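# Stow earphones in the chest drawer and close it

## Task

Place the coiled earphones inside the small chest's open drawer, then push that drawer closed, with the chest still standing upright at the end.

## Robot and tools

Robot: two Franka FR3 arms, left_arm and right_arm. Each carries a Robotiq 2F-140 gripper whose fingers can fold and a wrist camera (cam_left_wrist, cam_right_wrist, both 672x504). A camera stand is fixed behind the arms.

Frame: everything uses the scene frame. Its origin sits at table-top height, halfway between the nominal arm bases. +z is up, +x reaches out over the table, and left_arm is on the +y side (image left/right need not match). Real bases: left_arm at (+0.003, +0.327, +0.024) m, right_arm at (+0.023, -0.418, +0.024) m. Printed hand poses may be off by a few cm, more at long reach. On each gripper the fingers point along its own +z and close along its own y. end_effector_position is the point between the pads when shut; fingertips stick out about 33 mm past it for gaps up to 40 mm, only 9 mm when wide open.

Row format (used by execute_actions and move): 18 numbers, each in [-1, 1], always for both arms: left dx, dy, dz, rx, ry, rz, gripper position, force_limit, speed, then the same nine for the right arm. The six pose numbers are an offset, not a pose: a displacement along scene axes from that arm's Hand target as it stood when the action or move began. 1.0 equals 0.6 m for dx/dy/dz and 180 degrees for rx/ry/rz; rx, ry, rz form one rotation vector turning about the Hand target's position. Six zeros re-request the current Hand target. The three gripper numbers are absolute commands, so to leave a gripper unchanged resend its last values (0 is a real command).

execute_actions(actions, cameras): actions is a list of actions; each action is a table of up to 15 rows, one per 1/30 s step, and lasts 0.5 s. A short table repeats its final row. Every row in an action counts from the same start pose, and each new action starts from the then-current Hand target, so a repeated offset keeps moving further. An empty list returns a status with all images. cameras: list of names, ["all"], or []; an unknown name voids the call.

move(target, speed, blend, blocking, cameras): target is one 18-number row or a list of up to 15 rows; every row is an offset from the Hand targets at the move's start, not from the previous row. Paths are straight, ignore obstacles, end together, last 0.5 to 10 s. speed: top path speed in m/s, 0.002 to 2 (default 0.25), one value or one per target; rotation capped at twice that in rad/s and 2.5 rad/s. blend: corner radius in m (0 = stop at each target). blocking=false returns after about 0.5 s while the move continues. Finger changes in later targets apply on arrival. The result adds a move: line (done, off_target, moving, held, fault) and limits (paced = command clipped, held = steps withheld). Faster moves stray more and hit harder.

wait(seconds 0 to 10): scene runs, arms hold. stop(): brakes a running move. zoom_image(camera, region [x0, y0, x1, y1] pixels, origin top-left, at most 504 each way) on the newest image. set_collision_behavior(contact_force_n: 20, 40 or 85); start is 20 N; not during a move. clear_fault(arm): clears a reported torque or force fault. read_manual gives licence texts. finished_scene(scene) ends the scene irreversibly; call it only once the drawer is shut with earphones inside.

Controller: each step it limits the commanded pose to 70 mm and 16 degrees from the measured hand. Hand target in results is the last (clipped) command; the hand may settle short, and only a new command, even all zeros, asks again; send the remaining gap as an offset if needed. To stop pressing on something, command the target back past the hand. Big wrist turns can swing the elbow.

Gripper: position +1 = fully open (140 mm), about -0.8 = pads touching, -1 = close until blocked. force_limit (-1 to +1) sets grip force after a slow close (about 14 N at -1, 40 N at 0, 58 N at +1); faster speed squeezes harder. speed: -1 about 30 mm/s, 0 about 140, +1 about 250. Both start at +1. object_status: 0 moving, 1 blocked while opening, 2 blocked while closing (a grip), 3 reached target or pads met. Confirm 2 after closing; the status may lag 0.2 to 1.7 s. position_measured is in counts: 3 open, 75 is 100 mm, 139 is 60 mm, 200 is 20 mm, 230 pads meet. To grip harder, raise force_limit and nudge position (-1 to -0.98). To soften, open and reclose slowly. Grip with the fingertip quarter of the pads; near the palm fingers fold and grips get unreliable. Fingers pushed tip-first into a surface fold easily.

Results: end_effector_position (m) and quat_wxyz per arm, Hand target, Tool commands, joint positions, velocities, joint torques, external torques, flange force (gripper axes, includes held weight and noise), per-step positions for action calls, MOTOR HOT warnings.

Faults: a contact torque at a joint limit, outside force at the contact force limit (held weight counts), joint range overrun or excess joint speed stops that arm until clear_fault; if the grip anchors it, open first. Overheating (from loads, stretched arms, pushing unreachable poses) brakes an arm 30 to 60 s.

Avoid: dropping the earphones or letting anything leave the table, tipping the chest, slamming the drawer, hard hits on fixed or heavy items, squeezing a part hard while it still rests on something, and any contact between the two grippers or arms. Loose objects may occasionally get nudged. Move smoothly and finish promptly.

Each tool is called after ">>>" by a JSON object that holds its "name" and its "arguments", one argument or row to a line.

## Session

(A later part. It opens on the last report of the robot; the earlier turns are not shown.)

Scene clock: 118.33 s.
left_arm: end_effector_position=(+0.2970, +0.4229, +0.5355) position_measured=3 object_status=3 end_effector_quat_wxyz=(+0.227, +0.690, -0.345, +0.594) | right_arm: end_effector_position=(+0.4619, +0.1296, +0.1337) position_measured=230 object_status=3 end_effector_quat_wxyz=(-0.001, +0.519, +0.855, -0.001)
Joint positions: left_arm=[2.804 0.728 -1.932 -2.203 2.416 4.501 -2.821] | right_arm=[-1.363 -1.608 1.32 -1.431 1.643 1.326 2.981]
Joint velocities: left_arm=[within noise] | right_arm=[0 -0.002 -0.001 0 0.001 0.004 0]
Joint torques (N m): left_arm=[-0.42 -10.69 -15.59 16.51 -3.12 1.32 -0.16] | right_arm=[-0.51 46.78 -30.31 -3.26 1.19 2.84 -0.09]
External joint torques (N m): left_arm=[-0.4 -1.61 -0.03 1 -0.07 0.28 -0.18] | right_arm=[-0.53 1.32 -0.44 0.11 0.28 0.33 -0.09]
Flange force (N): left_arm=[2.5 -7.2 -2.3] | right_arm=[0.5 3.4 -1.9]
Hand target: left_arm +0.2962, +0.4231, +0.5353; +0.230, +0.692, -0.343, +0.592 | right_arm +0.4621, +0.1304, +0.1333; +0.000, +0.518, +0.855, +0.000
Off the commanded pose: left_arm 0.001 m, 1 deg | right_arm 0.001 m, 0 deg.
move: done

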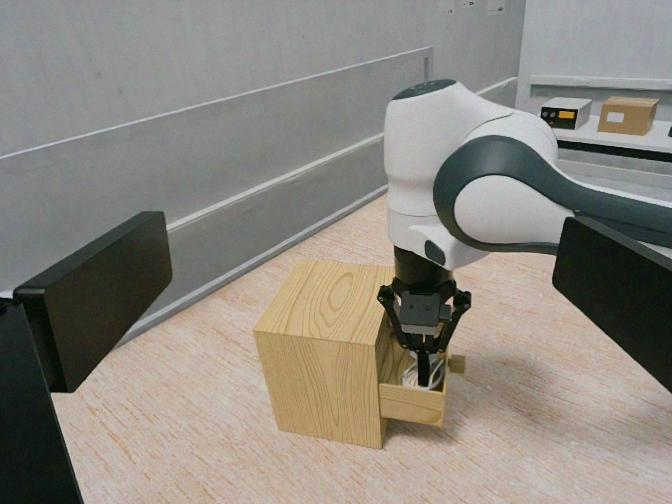

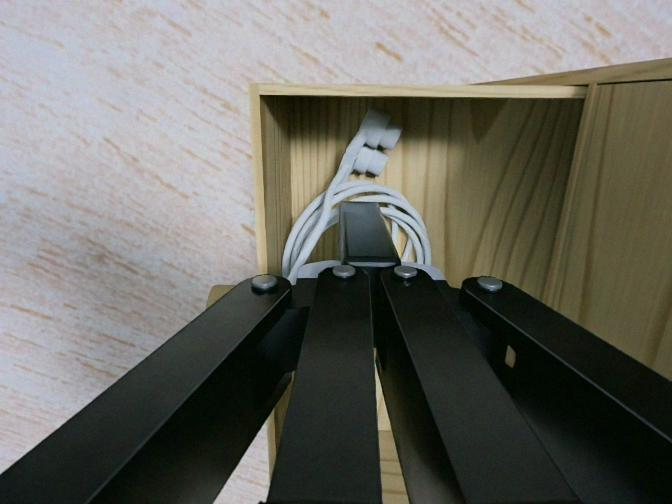

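>>> {"name": "move", "arguments": {
  "target": [
    [0,0,0,0,0,0,1,1,1,-0.012,-0.006,0.003,0.0515,-0.0985,0,-1,-0.8,-1],
    [0,0,0,0,0,0,1,1,1,0.027,0.0143,0.003,0.0515,-0.0985,0,-1,-0.8,-1]
  ],
  "speed": 0.05,
  "cameras": ["all"]
}}

>>> {"name": "zoom_image", "arguments": {
  "camera": "cam_left_wrist",
  "region": [330, 230, 530, 430]
}}

Scene clock: 123.80 s.
left_arm: end_effector_position=(+0.2970, +0.4229, +0.5355) position_measured=3 object_status=3 end_effector_quat_wxyz=(+0.227, +0.690, -0.345, +0.594) | right_arm: end_effector_position=(+0.4776, +0.1379, +0.1341) position_measured=230 object_status=3 end_effector_quat_wxyz=(+0.091, +0.508, +0.844, +0.147)
Joint positions: left_arm=[2.804 0.728 -1.932 -2.203 2.416 4.501 -2.821] | right_arm=[-1.082 -1.79 1.326 -1.819 1.807 1.622 2.912]
Joint velocities: left_arm=[within noise] | right_arm=[-0.001 0.001 -0.001 0.002 0.001 0.001 0.004]
Joint torques (N m): left_arm=[-0.54 -10.71 -15.53 16.46 -3.1 1.32 -0.13] | right_arm=[-1.26 38.67 -32.67 -4.62 1.38 3.5 0.24]
External joint torques (N m): left_arm=[-0.49 -1.62 0.02 0.99 -0.05 0.28 -0.15] | right_arm=[-1.35 1.9 -0.58 1.12 0.29 0.25 0.2]
Flange force (N): left_arm=[2.2 -7.8 -2.4] | right_arm=[2.4 10.3 0.0]
Hand target: left_arm +0.2962, +0.4231, +0.5353; +0.230, +0.692, -0.343, +0.592 | right_arm +0.4783, +0.1390, +0.1351; +0.090, +0.510, +0.842, +0.149
Off the commanded pose: left_arm 0.001 m, 1 deg | right_arm 0.002 m, 0 deg.
move: done

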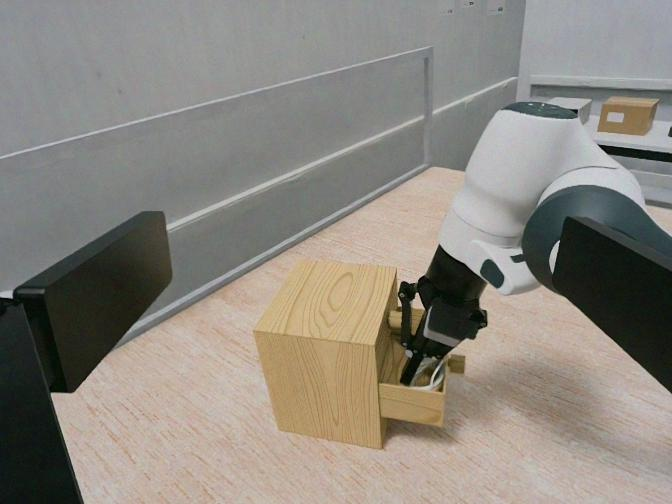

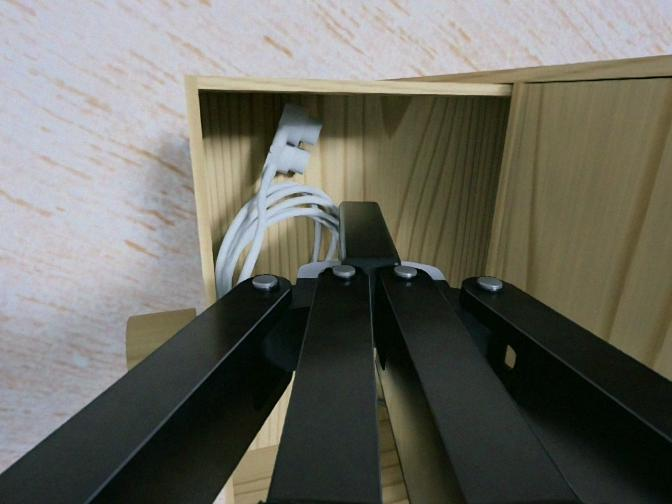

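Scaled by 2.520 from the camera's 672x504 image, which has a finer 960x720 frame.

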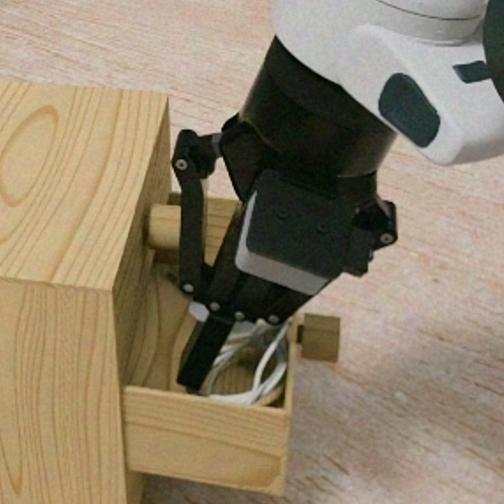

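>>> {"name": "move", "arguments": {
  "target": [
    [0,0,0,0,0,0,1,1,1,-0.02,-0.01,0.1,0,0,0,-1,-0.8,-1],
    [0,0,0,0,0,0,1,1,1,-0.12,-0.11,0.25,-0.0515,0.0985,0,-1,-0.8,-1]
  ],
  "speed": [0.08,0.2],
  "cameras": ["all"]
}}

>>> {"name": "zoom_image", "arguments": {
  "camera": "cam_left_wrist",
  "region": [360, 280, 480, 400]
}}

>>> {"name": "zoom_image", "arguments": {
  "camera": "cam_right_wrist",
  "region": [300, 50, 552, 302]
}}

Scene clock: 127.27 s.
left_arm: end_effector_position=(+0.2970, +0.4229, +0.5355) position_measured=3 object_status=3 end_effector_quat_wxyz=(+0.227, +0.690, -0.345, +0.594) | right_arm: end_effector_position=(+0.4076, +0.0734, +0.2854) position_measured=230 object_status=3 end_effector_quat_wxyz=(+0.001, +0.520, +0.854, +0.002)
Joint positions: left_arm=[2.804 0.728 -1.932 -2.203 2.416 4.501 -2.821] | right_arm=[-1.214 -1.415 1.158 -1.592 1.394 1.171 2.888]
Joint velocities: left_arm=[within noise] | right_arm=[-0.001 -0.001 0 -0.001 0 -0.004 -0.001]
Joint torques (N m): left_arm=[-0.47 -10.67 -15.56 16.49 -3.12 1.3 -0.18] | right_arm=[-0.87 40.64 -29.44 2.15 0.57 2.17 -0.19]
External joint torques (N m): left_arm=[-0.46 -1.59 -0.05 1 -0.07 0.27 -0.2] | right_arm=[-0.99 1.81 -0.11 0.81 -0.32 -0.35 -0.19]
Flange force (N): left_arm=[2.6 -7.3 -2.3] | right_arm=[0.8 7.0 -5.8]
Hand target: left_arm +0.2962, +0.4231, +0.5353; +0.230, +0.692, -0.343, +0.592 | right_arm +0.4063, +0.0730, +0.2851; +0.000, +0.518, +0.855, +0.000
Off the commanded pose: left_arm 0.001 m, 1 deg | right_arm 0.001 m, 0 deg.
move: done

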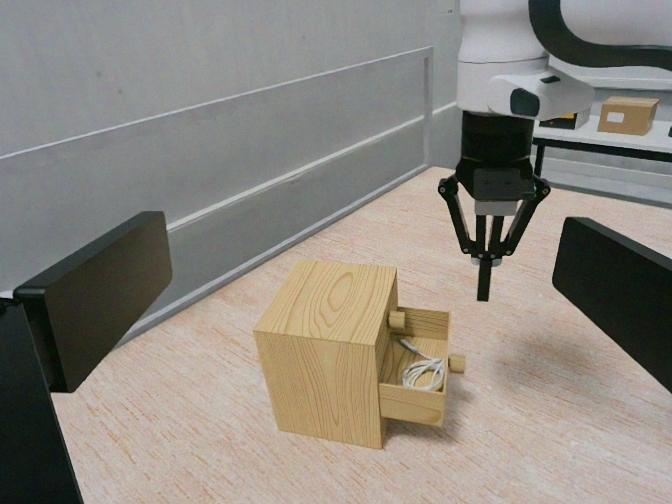

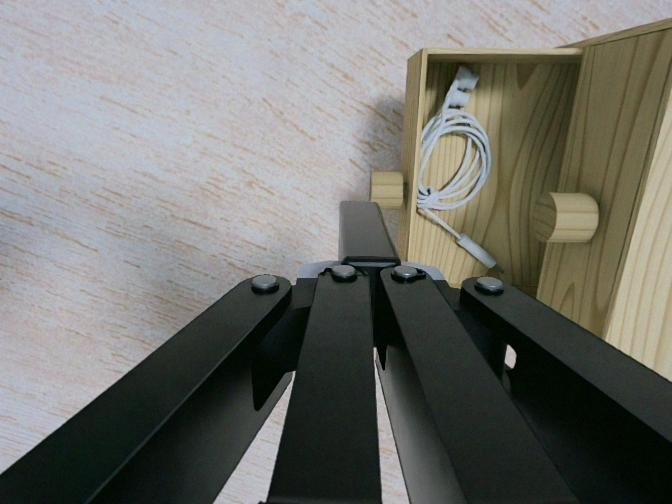

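Scaled by 4.200 from the camera's 672x504 image, which has a finer 960x720 frame.

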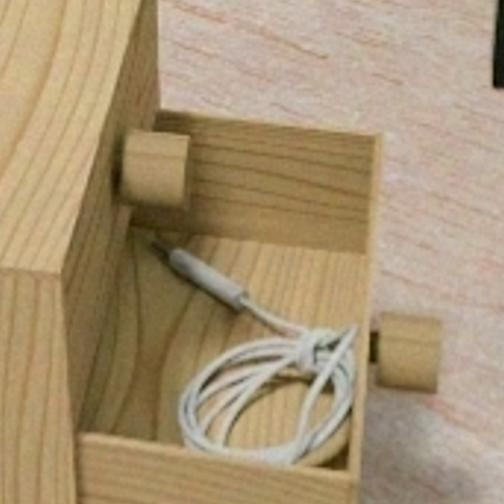

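Scaled by 2.000 from the camera's 672x504 image, which has a finer 960x720 frame.

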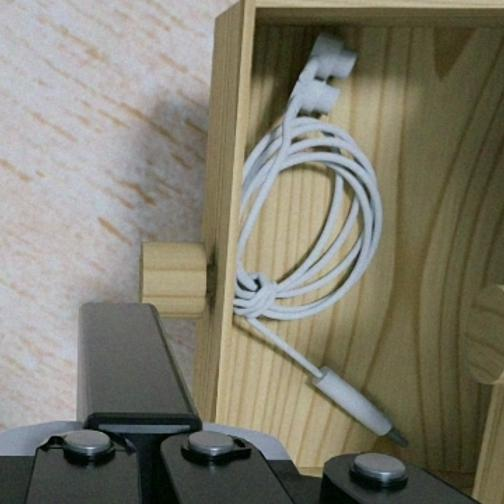

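>>> {"name": "move", "arguments": {
  "target": [
    [0,0,0,0,0,0,1,1,1,0.101,0.08,-0.05,0.0515,-0.0985,0,-1,-0.8,-1],
    [0,0,0,0,0,0,1,1,1,0.101,0.08,-0.28,0.0515,-0.0985,0,-1,-0.8,-1]
  ],
  "speed": [0.15,0.05],
  "cameras": ["all"]
}}

>>> {"name": "zoom_image", "arguments": {
  "camera": "cam_left_wrist",
  "region": [360, 280, 480, 400]
}}

Scene clock: 133.50 s.
left_arm: end_effector_position=(+0.2970, +0.4229, +0.5355) position_measured=3 object_status=3 end_effector_quat_wxyz=(+0.227, +0.690, -0.345, +0.594) | right_arm: end_effector_position=(+0.4667, +0.1208, +0.1177) position_measured=230 object_status=3 end_effector_quat_wxyz=(+0.089, +0.510, +0.843, +0.148)
Joint positions: left_arm=[2.804 0.728 -1.932 -2.203 2.416 4.501 -2.821] | right_arm=[-1.018 -1.799 1.371 -1.907 1.816 1.646 2.884]
Joint velocities: left_arm=[within noise] | right_arm=[-0.001 0 0.001 0 0.001 0.004 0]
Joint torques (N m): left_arm=[-0.49 -10.7 -15.55 16.53 -3.12 1.3 -0.12] | right_arm=[-0.48 34.76 -32.09 -5.31 1.37 3.45 0.06]
External joint torques (N m): left_arm=[-0.48 -1.62 0.01 1.02 -0.07 0.27 -0.14] | right_arm=[-0.58 0.64 0.07 0.17 0.25 0.23 0.03]
Flange force (N): left_arm=[2.3 -7.8 -2.4] | right_arm=[0.1 2.7 0.7]
Hand target: left_arm +0.2962, +0.4231, +0.5353; +0.230, +0.692, -0.343, +0.592 | right_arm +0.4669, +0.1210, +0.1171; +0.090, +0.510, +0.842, +0.149
Off the commanded pose: left_arm 0.001 m, 1 deg | right_arm 0.001 m, 0 deg.
joint sent to its limit (right arm) — joint 2 (shoulder), lower limit. The joint targets still meet the commanded pose.
move: done

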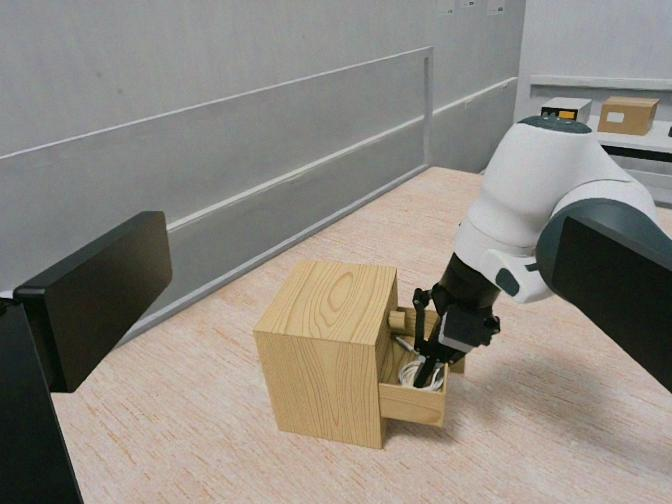

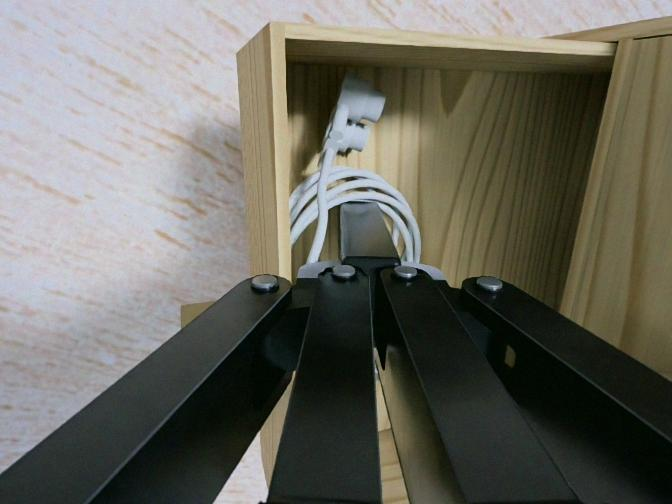

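Scaled by 4.200 from the camera's 672x504 image, which has a finer 960x720 frame.

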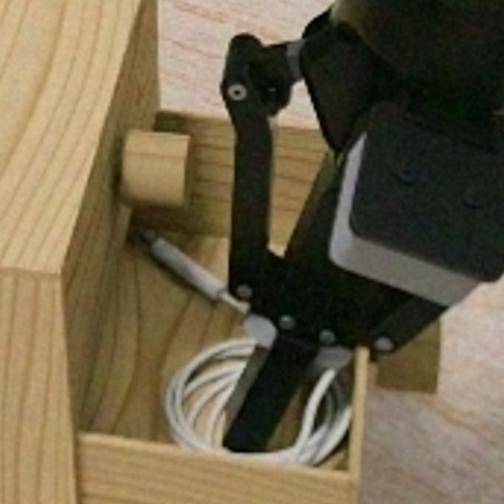

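In the ring hole, low. Drag inward.

>>> {"name": "move", "arguments": {
  "target": [0,0,0,0,0,0,1,1,1,0.046,0.024,0,0,0,0,-1,-0.8,-1],
  "speed": 0.04,
  "cameras": ["all"]
}}

>>> {"name": "move", "arguments": {
  "target": [
    [0,0,0,0,0,0,1,1,1,-0.01,-0.005,0.12,0,0,0,-1,-0.8,-1],
    [0,0,0,0,0,0,1,1,1,-0.12,-0.11,0.26,-0.0515,0.0985,0,-1,-0.8,-1]
  ],
  "speed": [0.08,0.2],
  "cameras": ["all"]
}}

>>> {"name": "zoom_image", "arguments": {
  "camera": "cam_left_wrist",
  "region": [360, 280, 480, 400]
}}

>>> {"name": "zoom_image", "arguments": {
  "camera": "cam_right_wrist",
  "region": [300, 50, 552, 302]
}}

Scene clock: 135.07 s.
left_arm: end_effector_position=(+0.2970, +0.4229, +0.5355) position_measured=3 object_status=3 end_effector_quat_wxyz=(+0.227, +0.690, -0.345, +0.594) | right_arm: end_effector_position=(+0.4899, +0.1357, +0.1155) position_measured=230 object_status=3 end_effector_quat_wxyz=(+0.088, +0.507, +0.845, +0.145)
Joint positions: left_arm=[2.804 0.728 -1.932 -2.203 2.416 4.501 -2.821] | right_arm=[-1.107 -1.788 1.361 -1.798 1.822 1.653 2.897]
Joint velocities: left_arm=[within noise] | right_arm=[-0.001 0 -0.001 0 0 -0.001 0.006]
Joint torques (N m): left_arm=[-0.47 -10.74 -15.6 16.47 -3.11 1.31 -0.14] | right_arm=[-4 37.93 -33.14 -4.57 1.85 4.49 0.14]
External joint torques (N m): left_arm=[-0.46 -1.64 -0.03 0.95 -0.06 0.28 -0.16] | right_arm=[-4.16 0.87 -0.82 1.18 0.74 1.26 0.1]
Flange force (N): left_arm=[2.4 -7.4 -2.2] | right_arm=[1.5 18.3 4.4]
Hand target: left_arm +0.2962, +0.4231, +0.5353; +0.230, +0.692, -0.343, +0.592 | right_arm +0.4945, +0.1354, +0.1171; +0.090, +0.510, +0.842, +0.149
Off the commanded pose: left_arm 0.001 m, 1 deg | right_arm 0.005 m, 1 deg.
move: off_target (right_arm)

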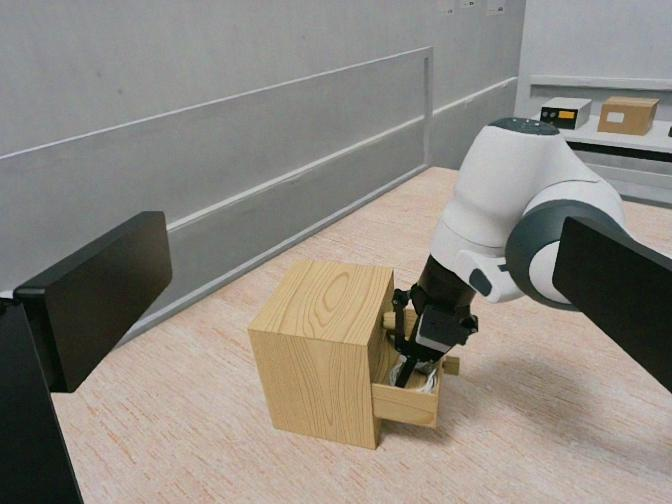

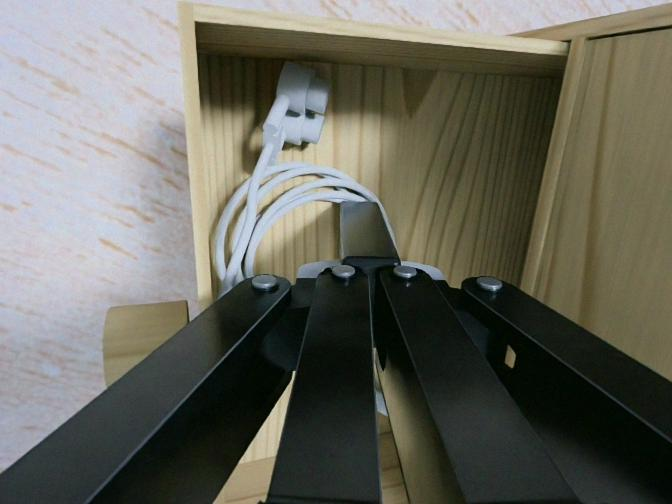

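Scene clock: 138.03 s.
left_arm: end_effector_position=(+0.2970, +0.4229, +0.5355) position_measured=3 object_status=3 end_effector_quat_wxyz=(+0.227, +0.690, -0.345, +0.594) | right_arm: end_effector_position=(+0.4238, +0.0697, +0.2734) position_measured=230 object_status=3 end_effector_quat_wxyz=(+0.001, +0.520, +0.854, +0.002)
Joint positions: left_arm=[2.804 0.728 -1.932 -2.203 2.416 4.501 -2.821] | right_arm=[-1.245 -1.423 1.18 -1.584 1.408 1.19 2.873]
Joint velocities: left_arm=[within noise] | right_arm=[-0.001 0.001 0.001 0 0 -0.005 -0.002]
Joint torques (N m): left_arm=[-0.47 -10.7 -15.52 16.48 -3.12 1.32 -0.18] | right_arm=[-0.94 41.1 -29.6 2.02 0.59 2.23 -0.19]
External joint torques (N m): left_arm=[-0.47 -1.64 0 0.94 -0.06 0.28 -0.21] | right_arm=[-0.76 1.69 0.01 1 -0.28 -0.3 -0.19]
Flange force (N): left_arm=[2.4 -7.5 -2.3] | right_arm=[1.1 7.2 -5.5]
Hand target: left_arm +0.2962, +0.4231, +0.5353; +0.230, +0.692, -0.343, +0.592 | right_arm +0.4225, +0.0694, +0.2731; +0.000, +0.518, +0.855, +0.000
Off the commanded pose: left_arm 0.001 m, 1 deg | right_arm 0.001 m, 0 deg.
move: done

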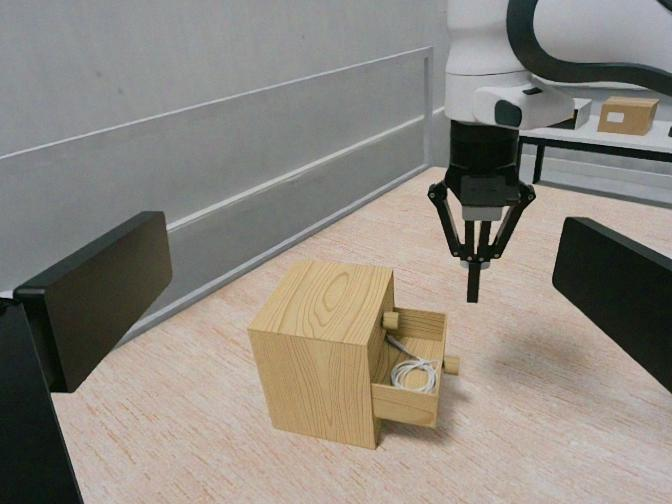

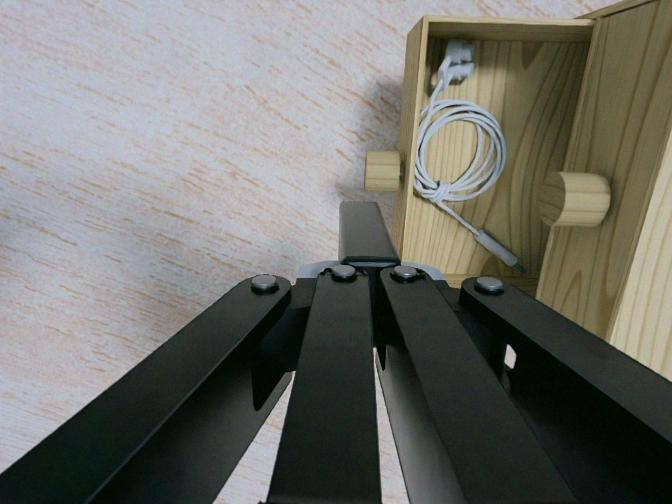

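Scaled by 4.200 from the camera's 672x504 image, which has a finer 960x720 frame.

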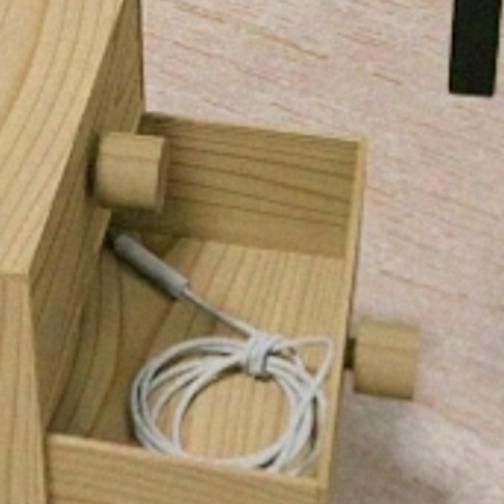

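Scaled by 2.000 from the camera's 672x504 image, which has a finer 960x720 frame.

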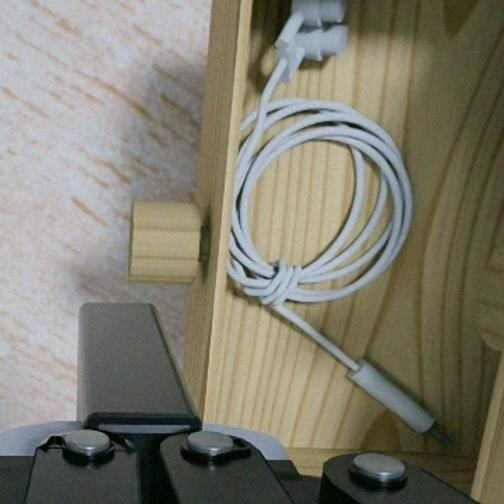

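>>> {"name": "move", "arguments": {
  "target": [
    [0,0,0,0,0,0,1,1,1,-0.086,-0.039,0,0,0,0,-1,-0.8,-1],
    [0,0,0,0,0,0,1,1,1,-0.086,-0.039,-0.255,0.077,-0.148,0,-1,-0.8,-1]
  ],
  "speed": [0.15,0.15],
  "cameras": ["all"]
}}

>>> {"name": "move", "arguments": {
  "target": [0,0,0,0,0,0,1,1,1,0.165,0.086,0,0,0,0,-1,-0.8,-1],
  "speed": 0.05,
  "cameras": ["all"]
}}

>>> {"name": "zoom_image", "arguments": {
  "camera": "cam_left_wrist",
  "region": [360, 280, 480, 400]
}}

Scene clock: 142.50 s.
left_arm: end_effector_position=(+0.2970, +0.4229, +0.5355) position_measured=3 object_status=3 end_effector_quat_wxyz=(+0.227, +0.690, -0.345, +0.594) | right_arm: end_effector_position=(+0.3705, +0.0459, +0.1200) position_measured=230 object_status=3 end_effector_quat_wxyz=(+0.134, +0.499, +0.827, +0.220)
Joint positions: left_arm=[2.804 0.728 -1.932 -2.203 2.416 4.501 -2.821] | right_arm=[-0.485 -1.799 1.533 -2.437 1.841 1.874 2.841]
Joint velocities: left_arm=[within noise] | right_arm=[0 -0.002 -0.001 0.001 0 0.004 0.003]
Joint torques (N m): left_arm=[-0.5 -10.72 -15.6 16.48 -3.11 1.32 -0.17] | right_arm=[-0.55 20.25 -28.59 -4.13 1.43 3.73 0.2]
External joint torques (N m): left_arm=[-0.53 -1.68 -0.11 0.96 -0.05 0.28 -0.19] | right_arm=[-0.74 0.03 0.19 0.09 0.25 0.31 0.15]
Flange force (N): left_arm=[2.6 -7.5 -2.2] | right_arm=[0.0 1.8 2.2]
Hand target: left_arm +0.2962, +0.4231, +0.5353; +0.230, +0.692, -0.343, +0.592 | right_arm +0.3709, +0.0460, +0.1201; +0.135, +0.500, +0.826, +0.221
Off the commanded pose: left_arm 0.001 m, 1 deg | right_arm 0.001 m, 0 deg.
joint sent to its limit (right arm) — joint 2 (shoulder), lower limit. The joint targets still meet the commanded pose.
move: done

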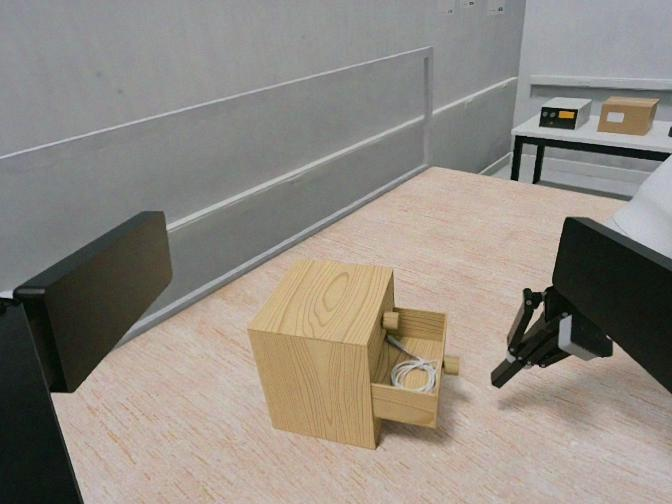

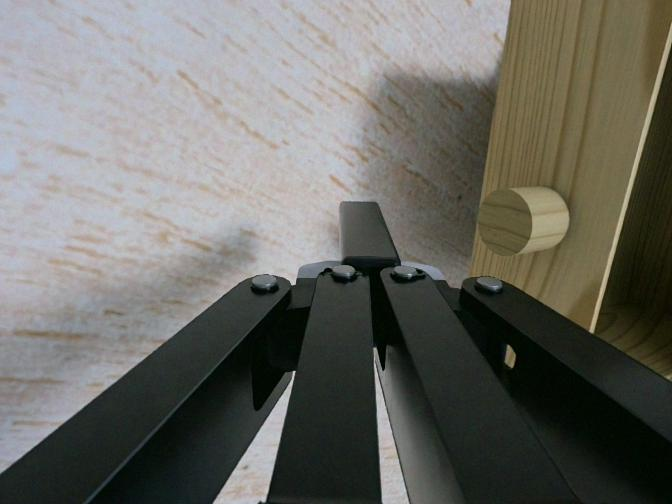

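Scene clock: 145.17 s.
left_arm: end_effector_position=(+0.2970, +0.4229, +0.5355) position_measured=3 object_status=3 end_effector_quat_wxyz=(+0.227, +0.690, -0.345, +0.594) | right_arm: end_effector_position=(+0.4691, +0.0966, +0.1190) position_measured=230 object_status=3 end_effector_quat_wxyz=(+0.134, +0.502, +0.826, +0.220)
Joint positions: left_arm=[2.804 0.728 -1.932 -2.203 2.416 4.501 -2.821] | right_arm=[-0.841 -1.797 1.484 -2.118 1.883 1.877 2.816]
Joint torques (N m): left_arm=[-0.52 -10.64 -15.59 16.48 -3.12 1.3 -0.17] | right_arm=[-1.4 28.86 -33.23 -3.84 1.55 3.63 -0.13]
External joint torques (N m): left_arm=[-0.5 -1.6 -0.11 1 -0.07 0.27 -0.19] | right_arm=[-1.37 0.78 -1.05 1.25 0.36 0.19 -0.18]
Flange force (N): left_arm=[2.7 -7.4 -2.2] | right_arm=[1.0 8.9 2.3]
Hand target: left_arm +0.2962, +0.4231, +0.5353; +0.230, +0.692, -0.343, +0.592 | right_arm +0.4699, +0.0976, +0.1201; +0.135, +0.500, +0.826, +0.221
Off the commanded pose: left_arm 0.001 m, 1 deg | right_arm 0.002 m, 0 deg.
move: done

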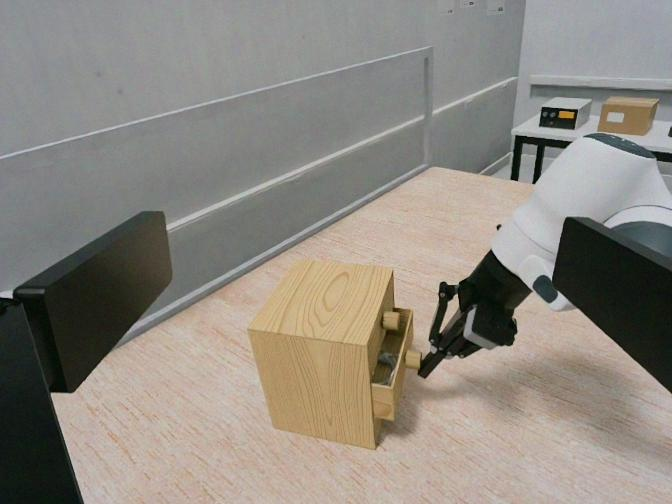

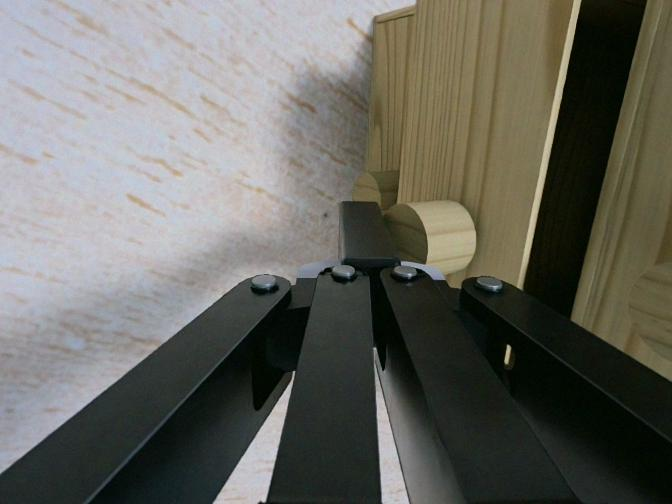

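Scaled by 4.200 from the camera's 672x504 image, which has a finer 960x720 frame.

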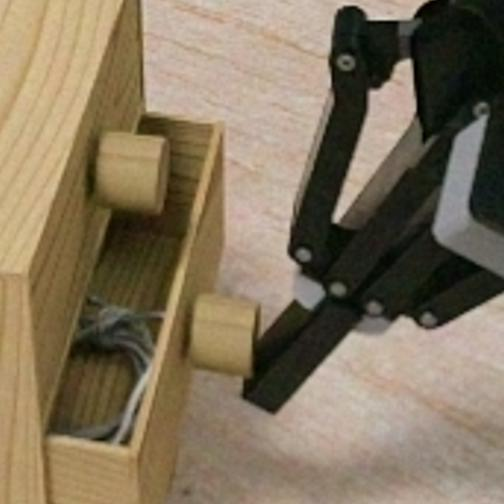

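>>> {"name": "move", "arguments": {
  "target": [0,0,0,0,0,0,1,1,1,0.03,0.0157,0,0,0,0,-1,-0.8,-1],
  "speed": 0.04,
  "cameras": ["all"]
}}

>>> {"name": "zoom_image", "arguments": {
  "camera": "cam_left_wrist",
  "region": [360, 280, 480, 400]
}}

Scene clock: 146.23 s.
left_arm: end_effector_position=(+0.2970, +0.4229, +0.5355) position_measured=3 object_status=3 end_effector_quat_wxyz=(+0.227, +0.690, -0.345, +0.594) | right_arm: end_effector_position=(+0.4869, +0.1060, +0.1187) position_measured=230 object_status=3 end_effector_quat_wxyz=(+0.134, +0.500, +0.827, +0.219)
Joint positions: left_arm=[2.804 0.728 -1.932 -2.203 2.416 4.501 -2.821] | right_arm=[-0.904 -1.797 1.474 -2.053 1.889 1.878 2.816]
Joint torques (N m): left_arm=[-0.47 -10.64 -15.51 16.51 -3.14 1.31 -0.14] | right_arm=[-1.38 30.69 -33.32 -4 1.52 3.76 0.09]
External joint torques (N m): left_arm=[-0.52 -1.62 -0.04 0.98 -0.09 0.28 -0.16] | right_arm=[-1.26 1 -0.98 1.23 0.34 0.35 0.04]
Flange force (N): left_arm=[2.4 -7.7 -2.2] | right_arm=[1.5 8.6 2.4]
Hand target: left_arm +0.2962, +0.4231, +0.5353; +0.230, +0.692, -0.343, +0.592 | right_arm +0.4879, +0.1070, +0.1201; +0.135, +0.500, +0.826, +0.221
Off the commanded pose: left_arm 0.001 m, 1 deg | right_arm 0.002 m, 0 deg.
move: done

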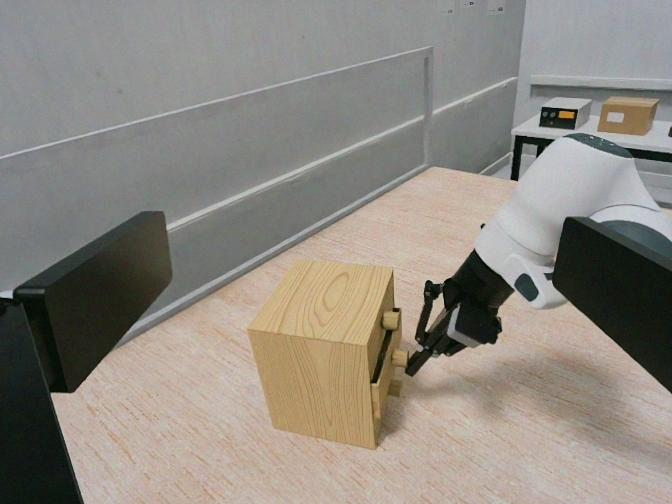

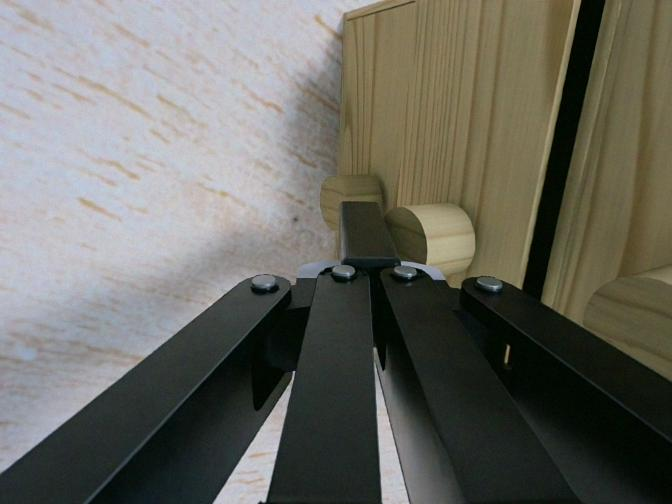

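Scaled by 4.200 from the camera's 672x504 image, which has a finer 960x720 frame.

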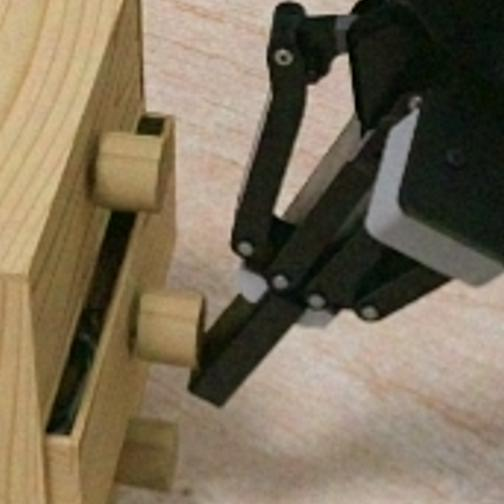

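Clean this time.

>>> {"name": "move", "arguments": {
  "target": [0,0,0,0,0,0,1,1,1,0.018,0.0094,0,0,0,0,-1,-0.8,-1],
  "speed": 0.03,
  "cameras": ["all"]
}}

>>> {"name": "zoom_image", "arguments": {
  "camera": "cam_left_wrist",
  "region": [360, 280, 480, 400]
}}

Scene clock: 147.30 s.
left_arm: end_effector_position=(+0.2970, +0.4229, +0.5355) position_measured=3 object_status=3 end_effector_quat_wxyz=(+0.227, +0.690, -0.345, +0.594) | right_arm: end_effector_position=(+0.4977, +0.1116, +0.1186) position_measured=230 object_status=3 end_effector_quat_wxyz=(+0.135, +0.499, +0.828, +0.219)
Joint positions: left_arm=[2.804 0.728 -1.932 -2.203 2.416 4.501 -2.821] | right_arm=[-0.942 -1.797 1.467 -2.013 1.892 1.879 2.816]
Joint torques (N m): left_arm=[-0.5 -10.73 -15.56 16.48 -3.11 1.31 -0.19] | right_arm=[-1.39 31.95 -34.03 -4.43 1.52 3.82 0.23]
External joint torques (N m): left_arm=[-0.55 -1.71 -0.06 0.93 -0.05 0.28 -0.21] | right_arm=[-1.49 1.22 -1.52 0.82 0.34 0.42 0.18]
Flange force (N): left_arm=[2.5 -7.7 -2.2] | right_arm=[1.2 9.0 1.3]
Hand target: left_arm +0.2962, +0.4231, +0.5353; +0.230, +0.692, -0.343, +0.592 | right_arm +0.4987, +0.1127, +0.1201; +0.135, +0.500, +0.826, +0.221
Off the commanded pose: left_arm 0.001 m, 1 deg | right_arm 0.002 m, 0 deg.
move: done

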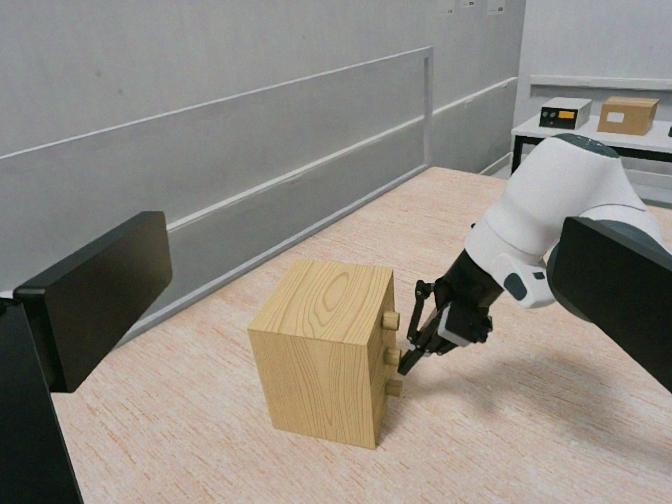

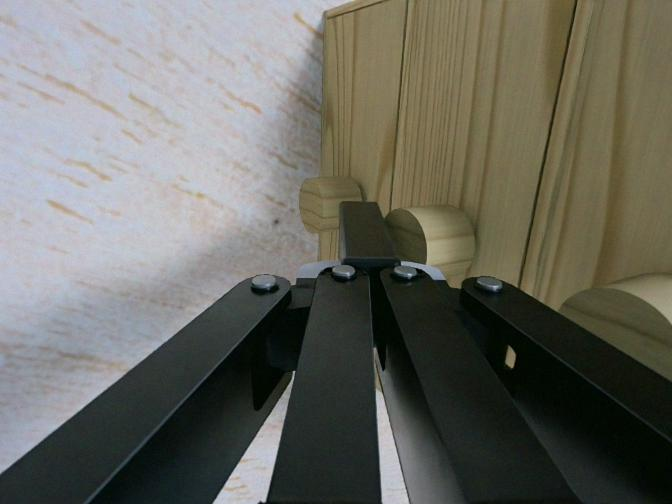

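Scaled by 4.200 from the camera's 672x504 image, which has a finer 960x720 frame.

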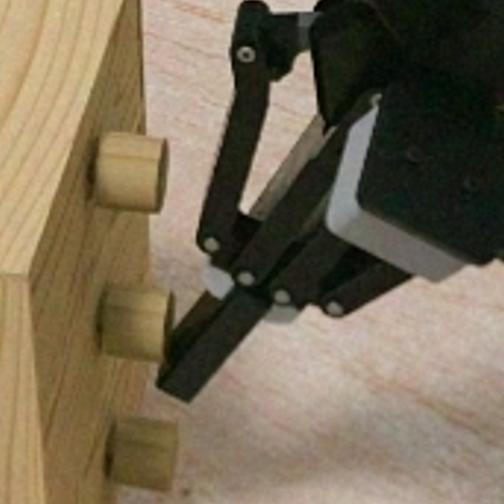

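Nearly flush. A small nudge, then back off.

>>> {"name": "move", "arguments": {
  "target": [0,0,0,0,0,0,1,1,1,0.006,0.0032,0,0,0,0,-1,-0.8,-1],
  "speed": 0.02
}}

>>> {"name": "move", "arguments": {
  "target": [0,0,0,0,0,0,1,1,1,-0.12,-0.0626,0.05,0,0,0,-1,-0.8,-1],
  "speed": 0.15,
  "cameras": ["all"]
}}

>>> {"name": "zoom_image", "arguments": {
  "camera": "cam_left_wrist",
  "region": [360, 280, 480, 400]
}}

Scene clock: 148.30 s.
left_arm: end_effector_position=(+0.2970, +0.4229, +0.5355) position_measured=3 object_status=3 end_effector_quat_wxyz=(+0.227, +0.690, -0.345, +0.594) | right_arm: end_effector_position=(+0.4995, +0.1134, +0.1165) position_measured=230 object_status=3 end_effector_quat_wxyz=(+0.133, +0.499, +0.829, +0.217)
Joint positions: left_arm=[2.804 0.728 -1.932 -2.203 2.416 4.501 -2.821] | right_arm=[-0.953 -1.797 1.467 -2 1.892 1.875 2.818]
Joint torques (N m): left_arm=[-0.53 -10.61 -15.57 16.47 -3.11 1.31 -0.14] | right_arm=[-2.3 32.16 -34.95 -4.39 1.85 4.46 0.27]
External joint torques (N m): left_arm=[-0.59 -1.62 -0.1 0.93 -0.06 0.28 -0.16] | right_arm=[-2.35 1.11 -2.39 0.94 0.68 1.05 0.22]
Flange force (N): left_arm=[2.4 -7.6 -2.1] | right_arm=[1.3 12.4 2.7]
Hand target: left_arm +0.2962, +0.4231, +0.5353; +0.230, +0.692, -0.343, +0.592 | right_arm +0.5023, +0.1146, +0.1201; +0.135, +0.500, +0.826, +0.221
Off the commanded pose: left_arm 0.001 m, 1 deg | right_arm 0.005 m, 1 deg.
move: off_target (right_arm)

Scene clock: 149.43 s.
left_arm: end_effector_position=(+0.2970, +0.4229, +0.5355) position_measured=3 object_status=3 end_effector_quat_wxyz=(+0.227, +0.690, -0.345, +0.594) | right_arm: end_effector_position=(+0.4316, +0.0775, +0.1509) position_measured=230 object_status=3 end_effector_quat_wxyz=(+0.135, +0.501, +0.825, +0.223)
Joint positions: left_arm=[2.804 0.728 -1.932 -2.203 2.416 4.501 -2.821] | right_arm=[-0.722 -1.791 1.435 -2.247 1.829 1.831 2.817]
Joint velocities: left_arm=[within noise] | right_arm=[0 0 0 -0.001 -0.003 -0.005 0.001]
Joint torques (N m): left_arm=[-0.47 -10.64 -15.54 16.53 -3.11 1.33 -0.16] | right_arm=[-0.45 26.45 -31.22 -3.53 0.91 3.01 -0.07]
External joint torques (N m): left_arm=[-0.52 -1.61 -0.08 1 -0.06 0.29 -0.18] | right_arm=[-0.49 1.17 -0.27 0.39 -0.3 -0.41 -0.12]
Flange force (N): left_arm=[2.5 -7.6 -2.3] | right_arm=[0.1 4.0 -1.1]
Hand target: left_arm +0.2962, +0.4231, +0.5353; +0.230, +0.692, -0.343, +0.592 | right_arm +0.4303, +0.0770, +0.1501; +0.135, +0.500, +0.826, +0.221
Off the commanded pose: left_arm 0.001 m, 1 deg | right_arm 0.002 m, 0 deg.
move: done

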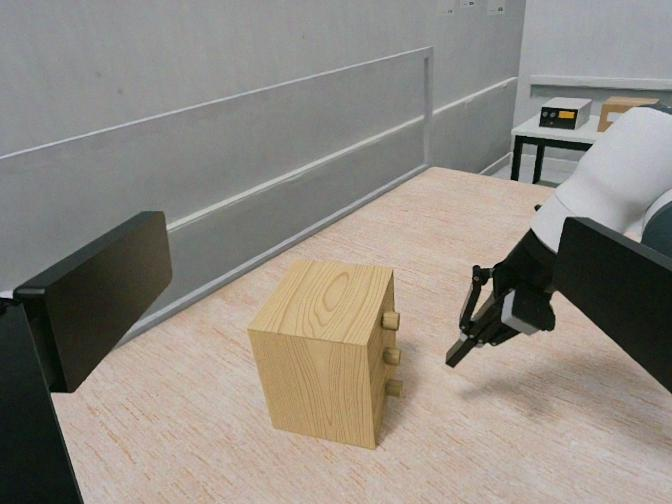

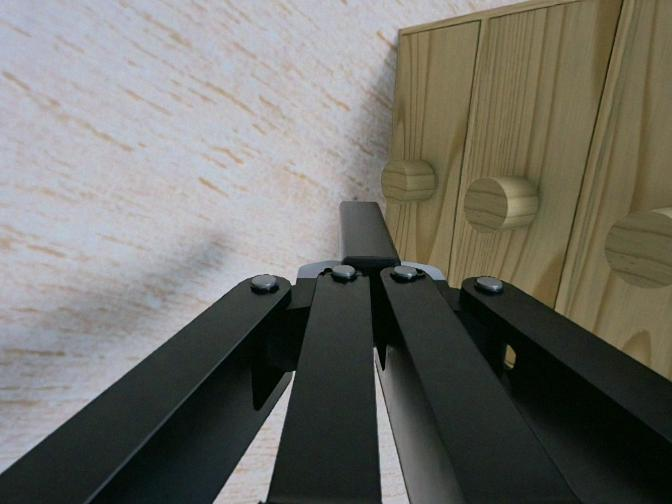

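Scaled by 4.200 from the camera's 672x504 image, which has a finer 960x720 frame.

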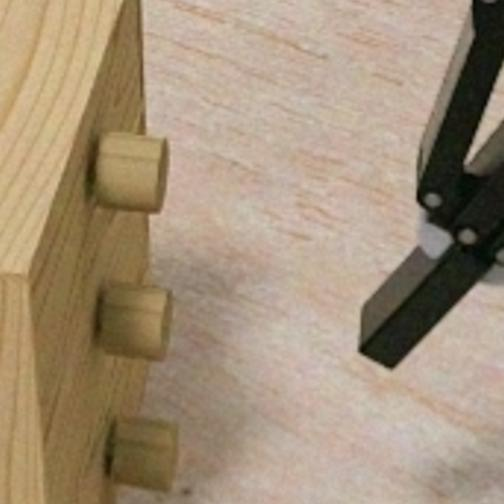

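>>> {"name": "finished_scene", "arguments": {
  "scene": 2
}}

The scene is finished: the task was done.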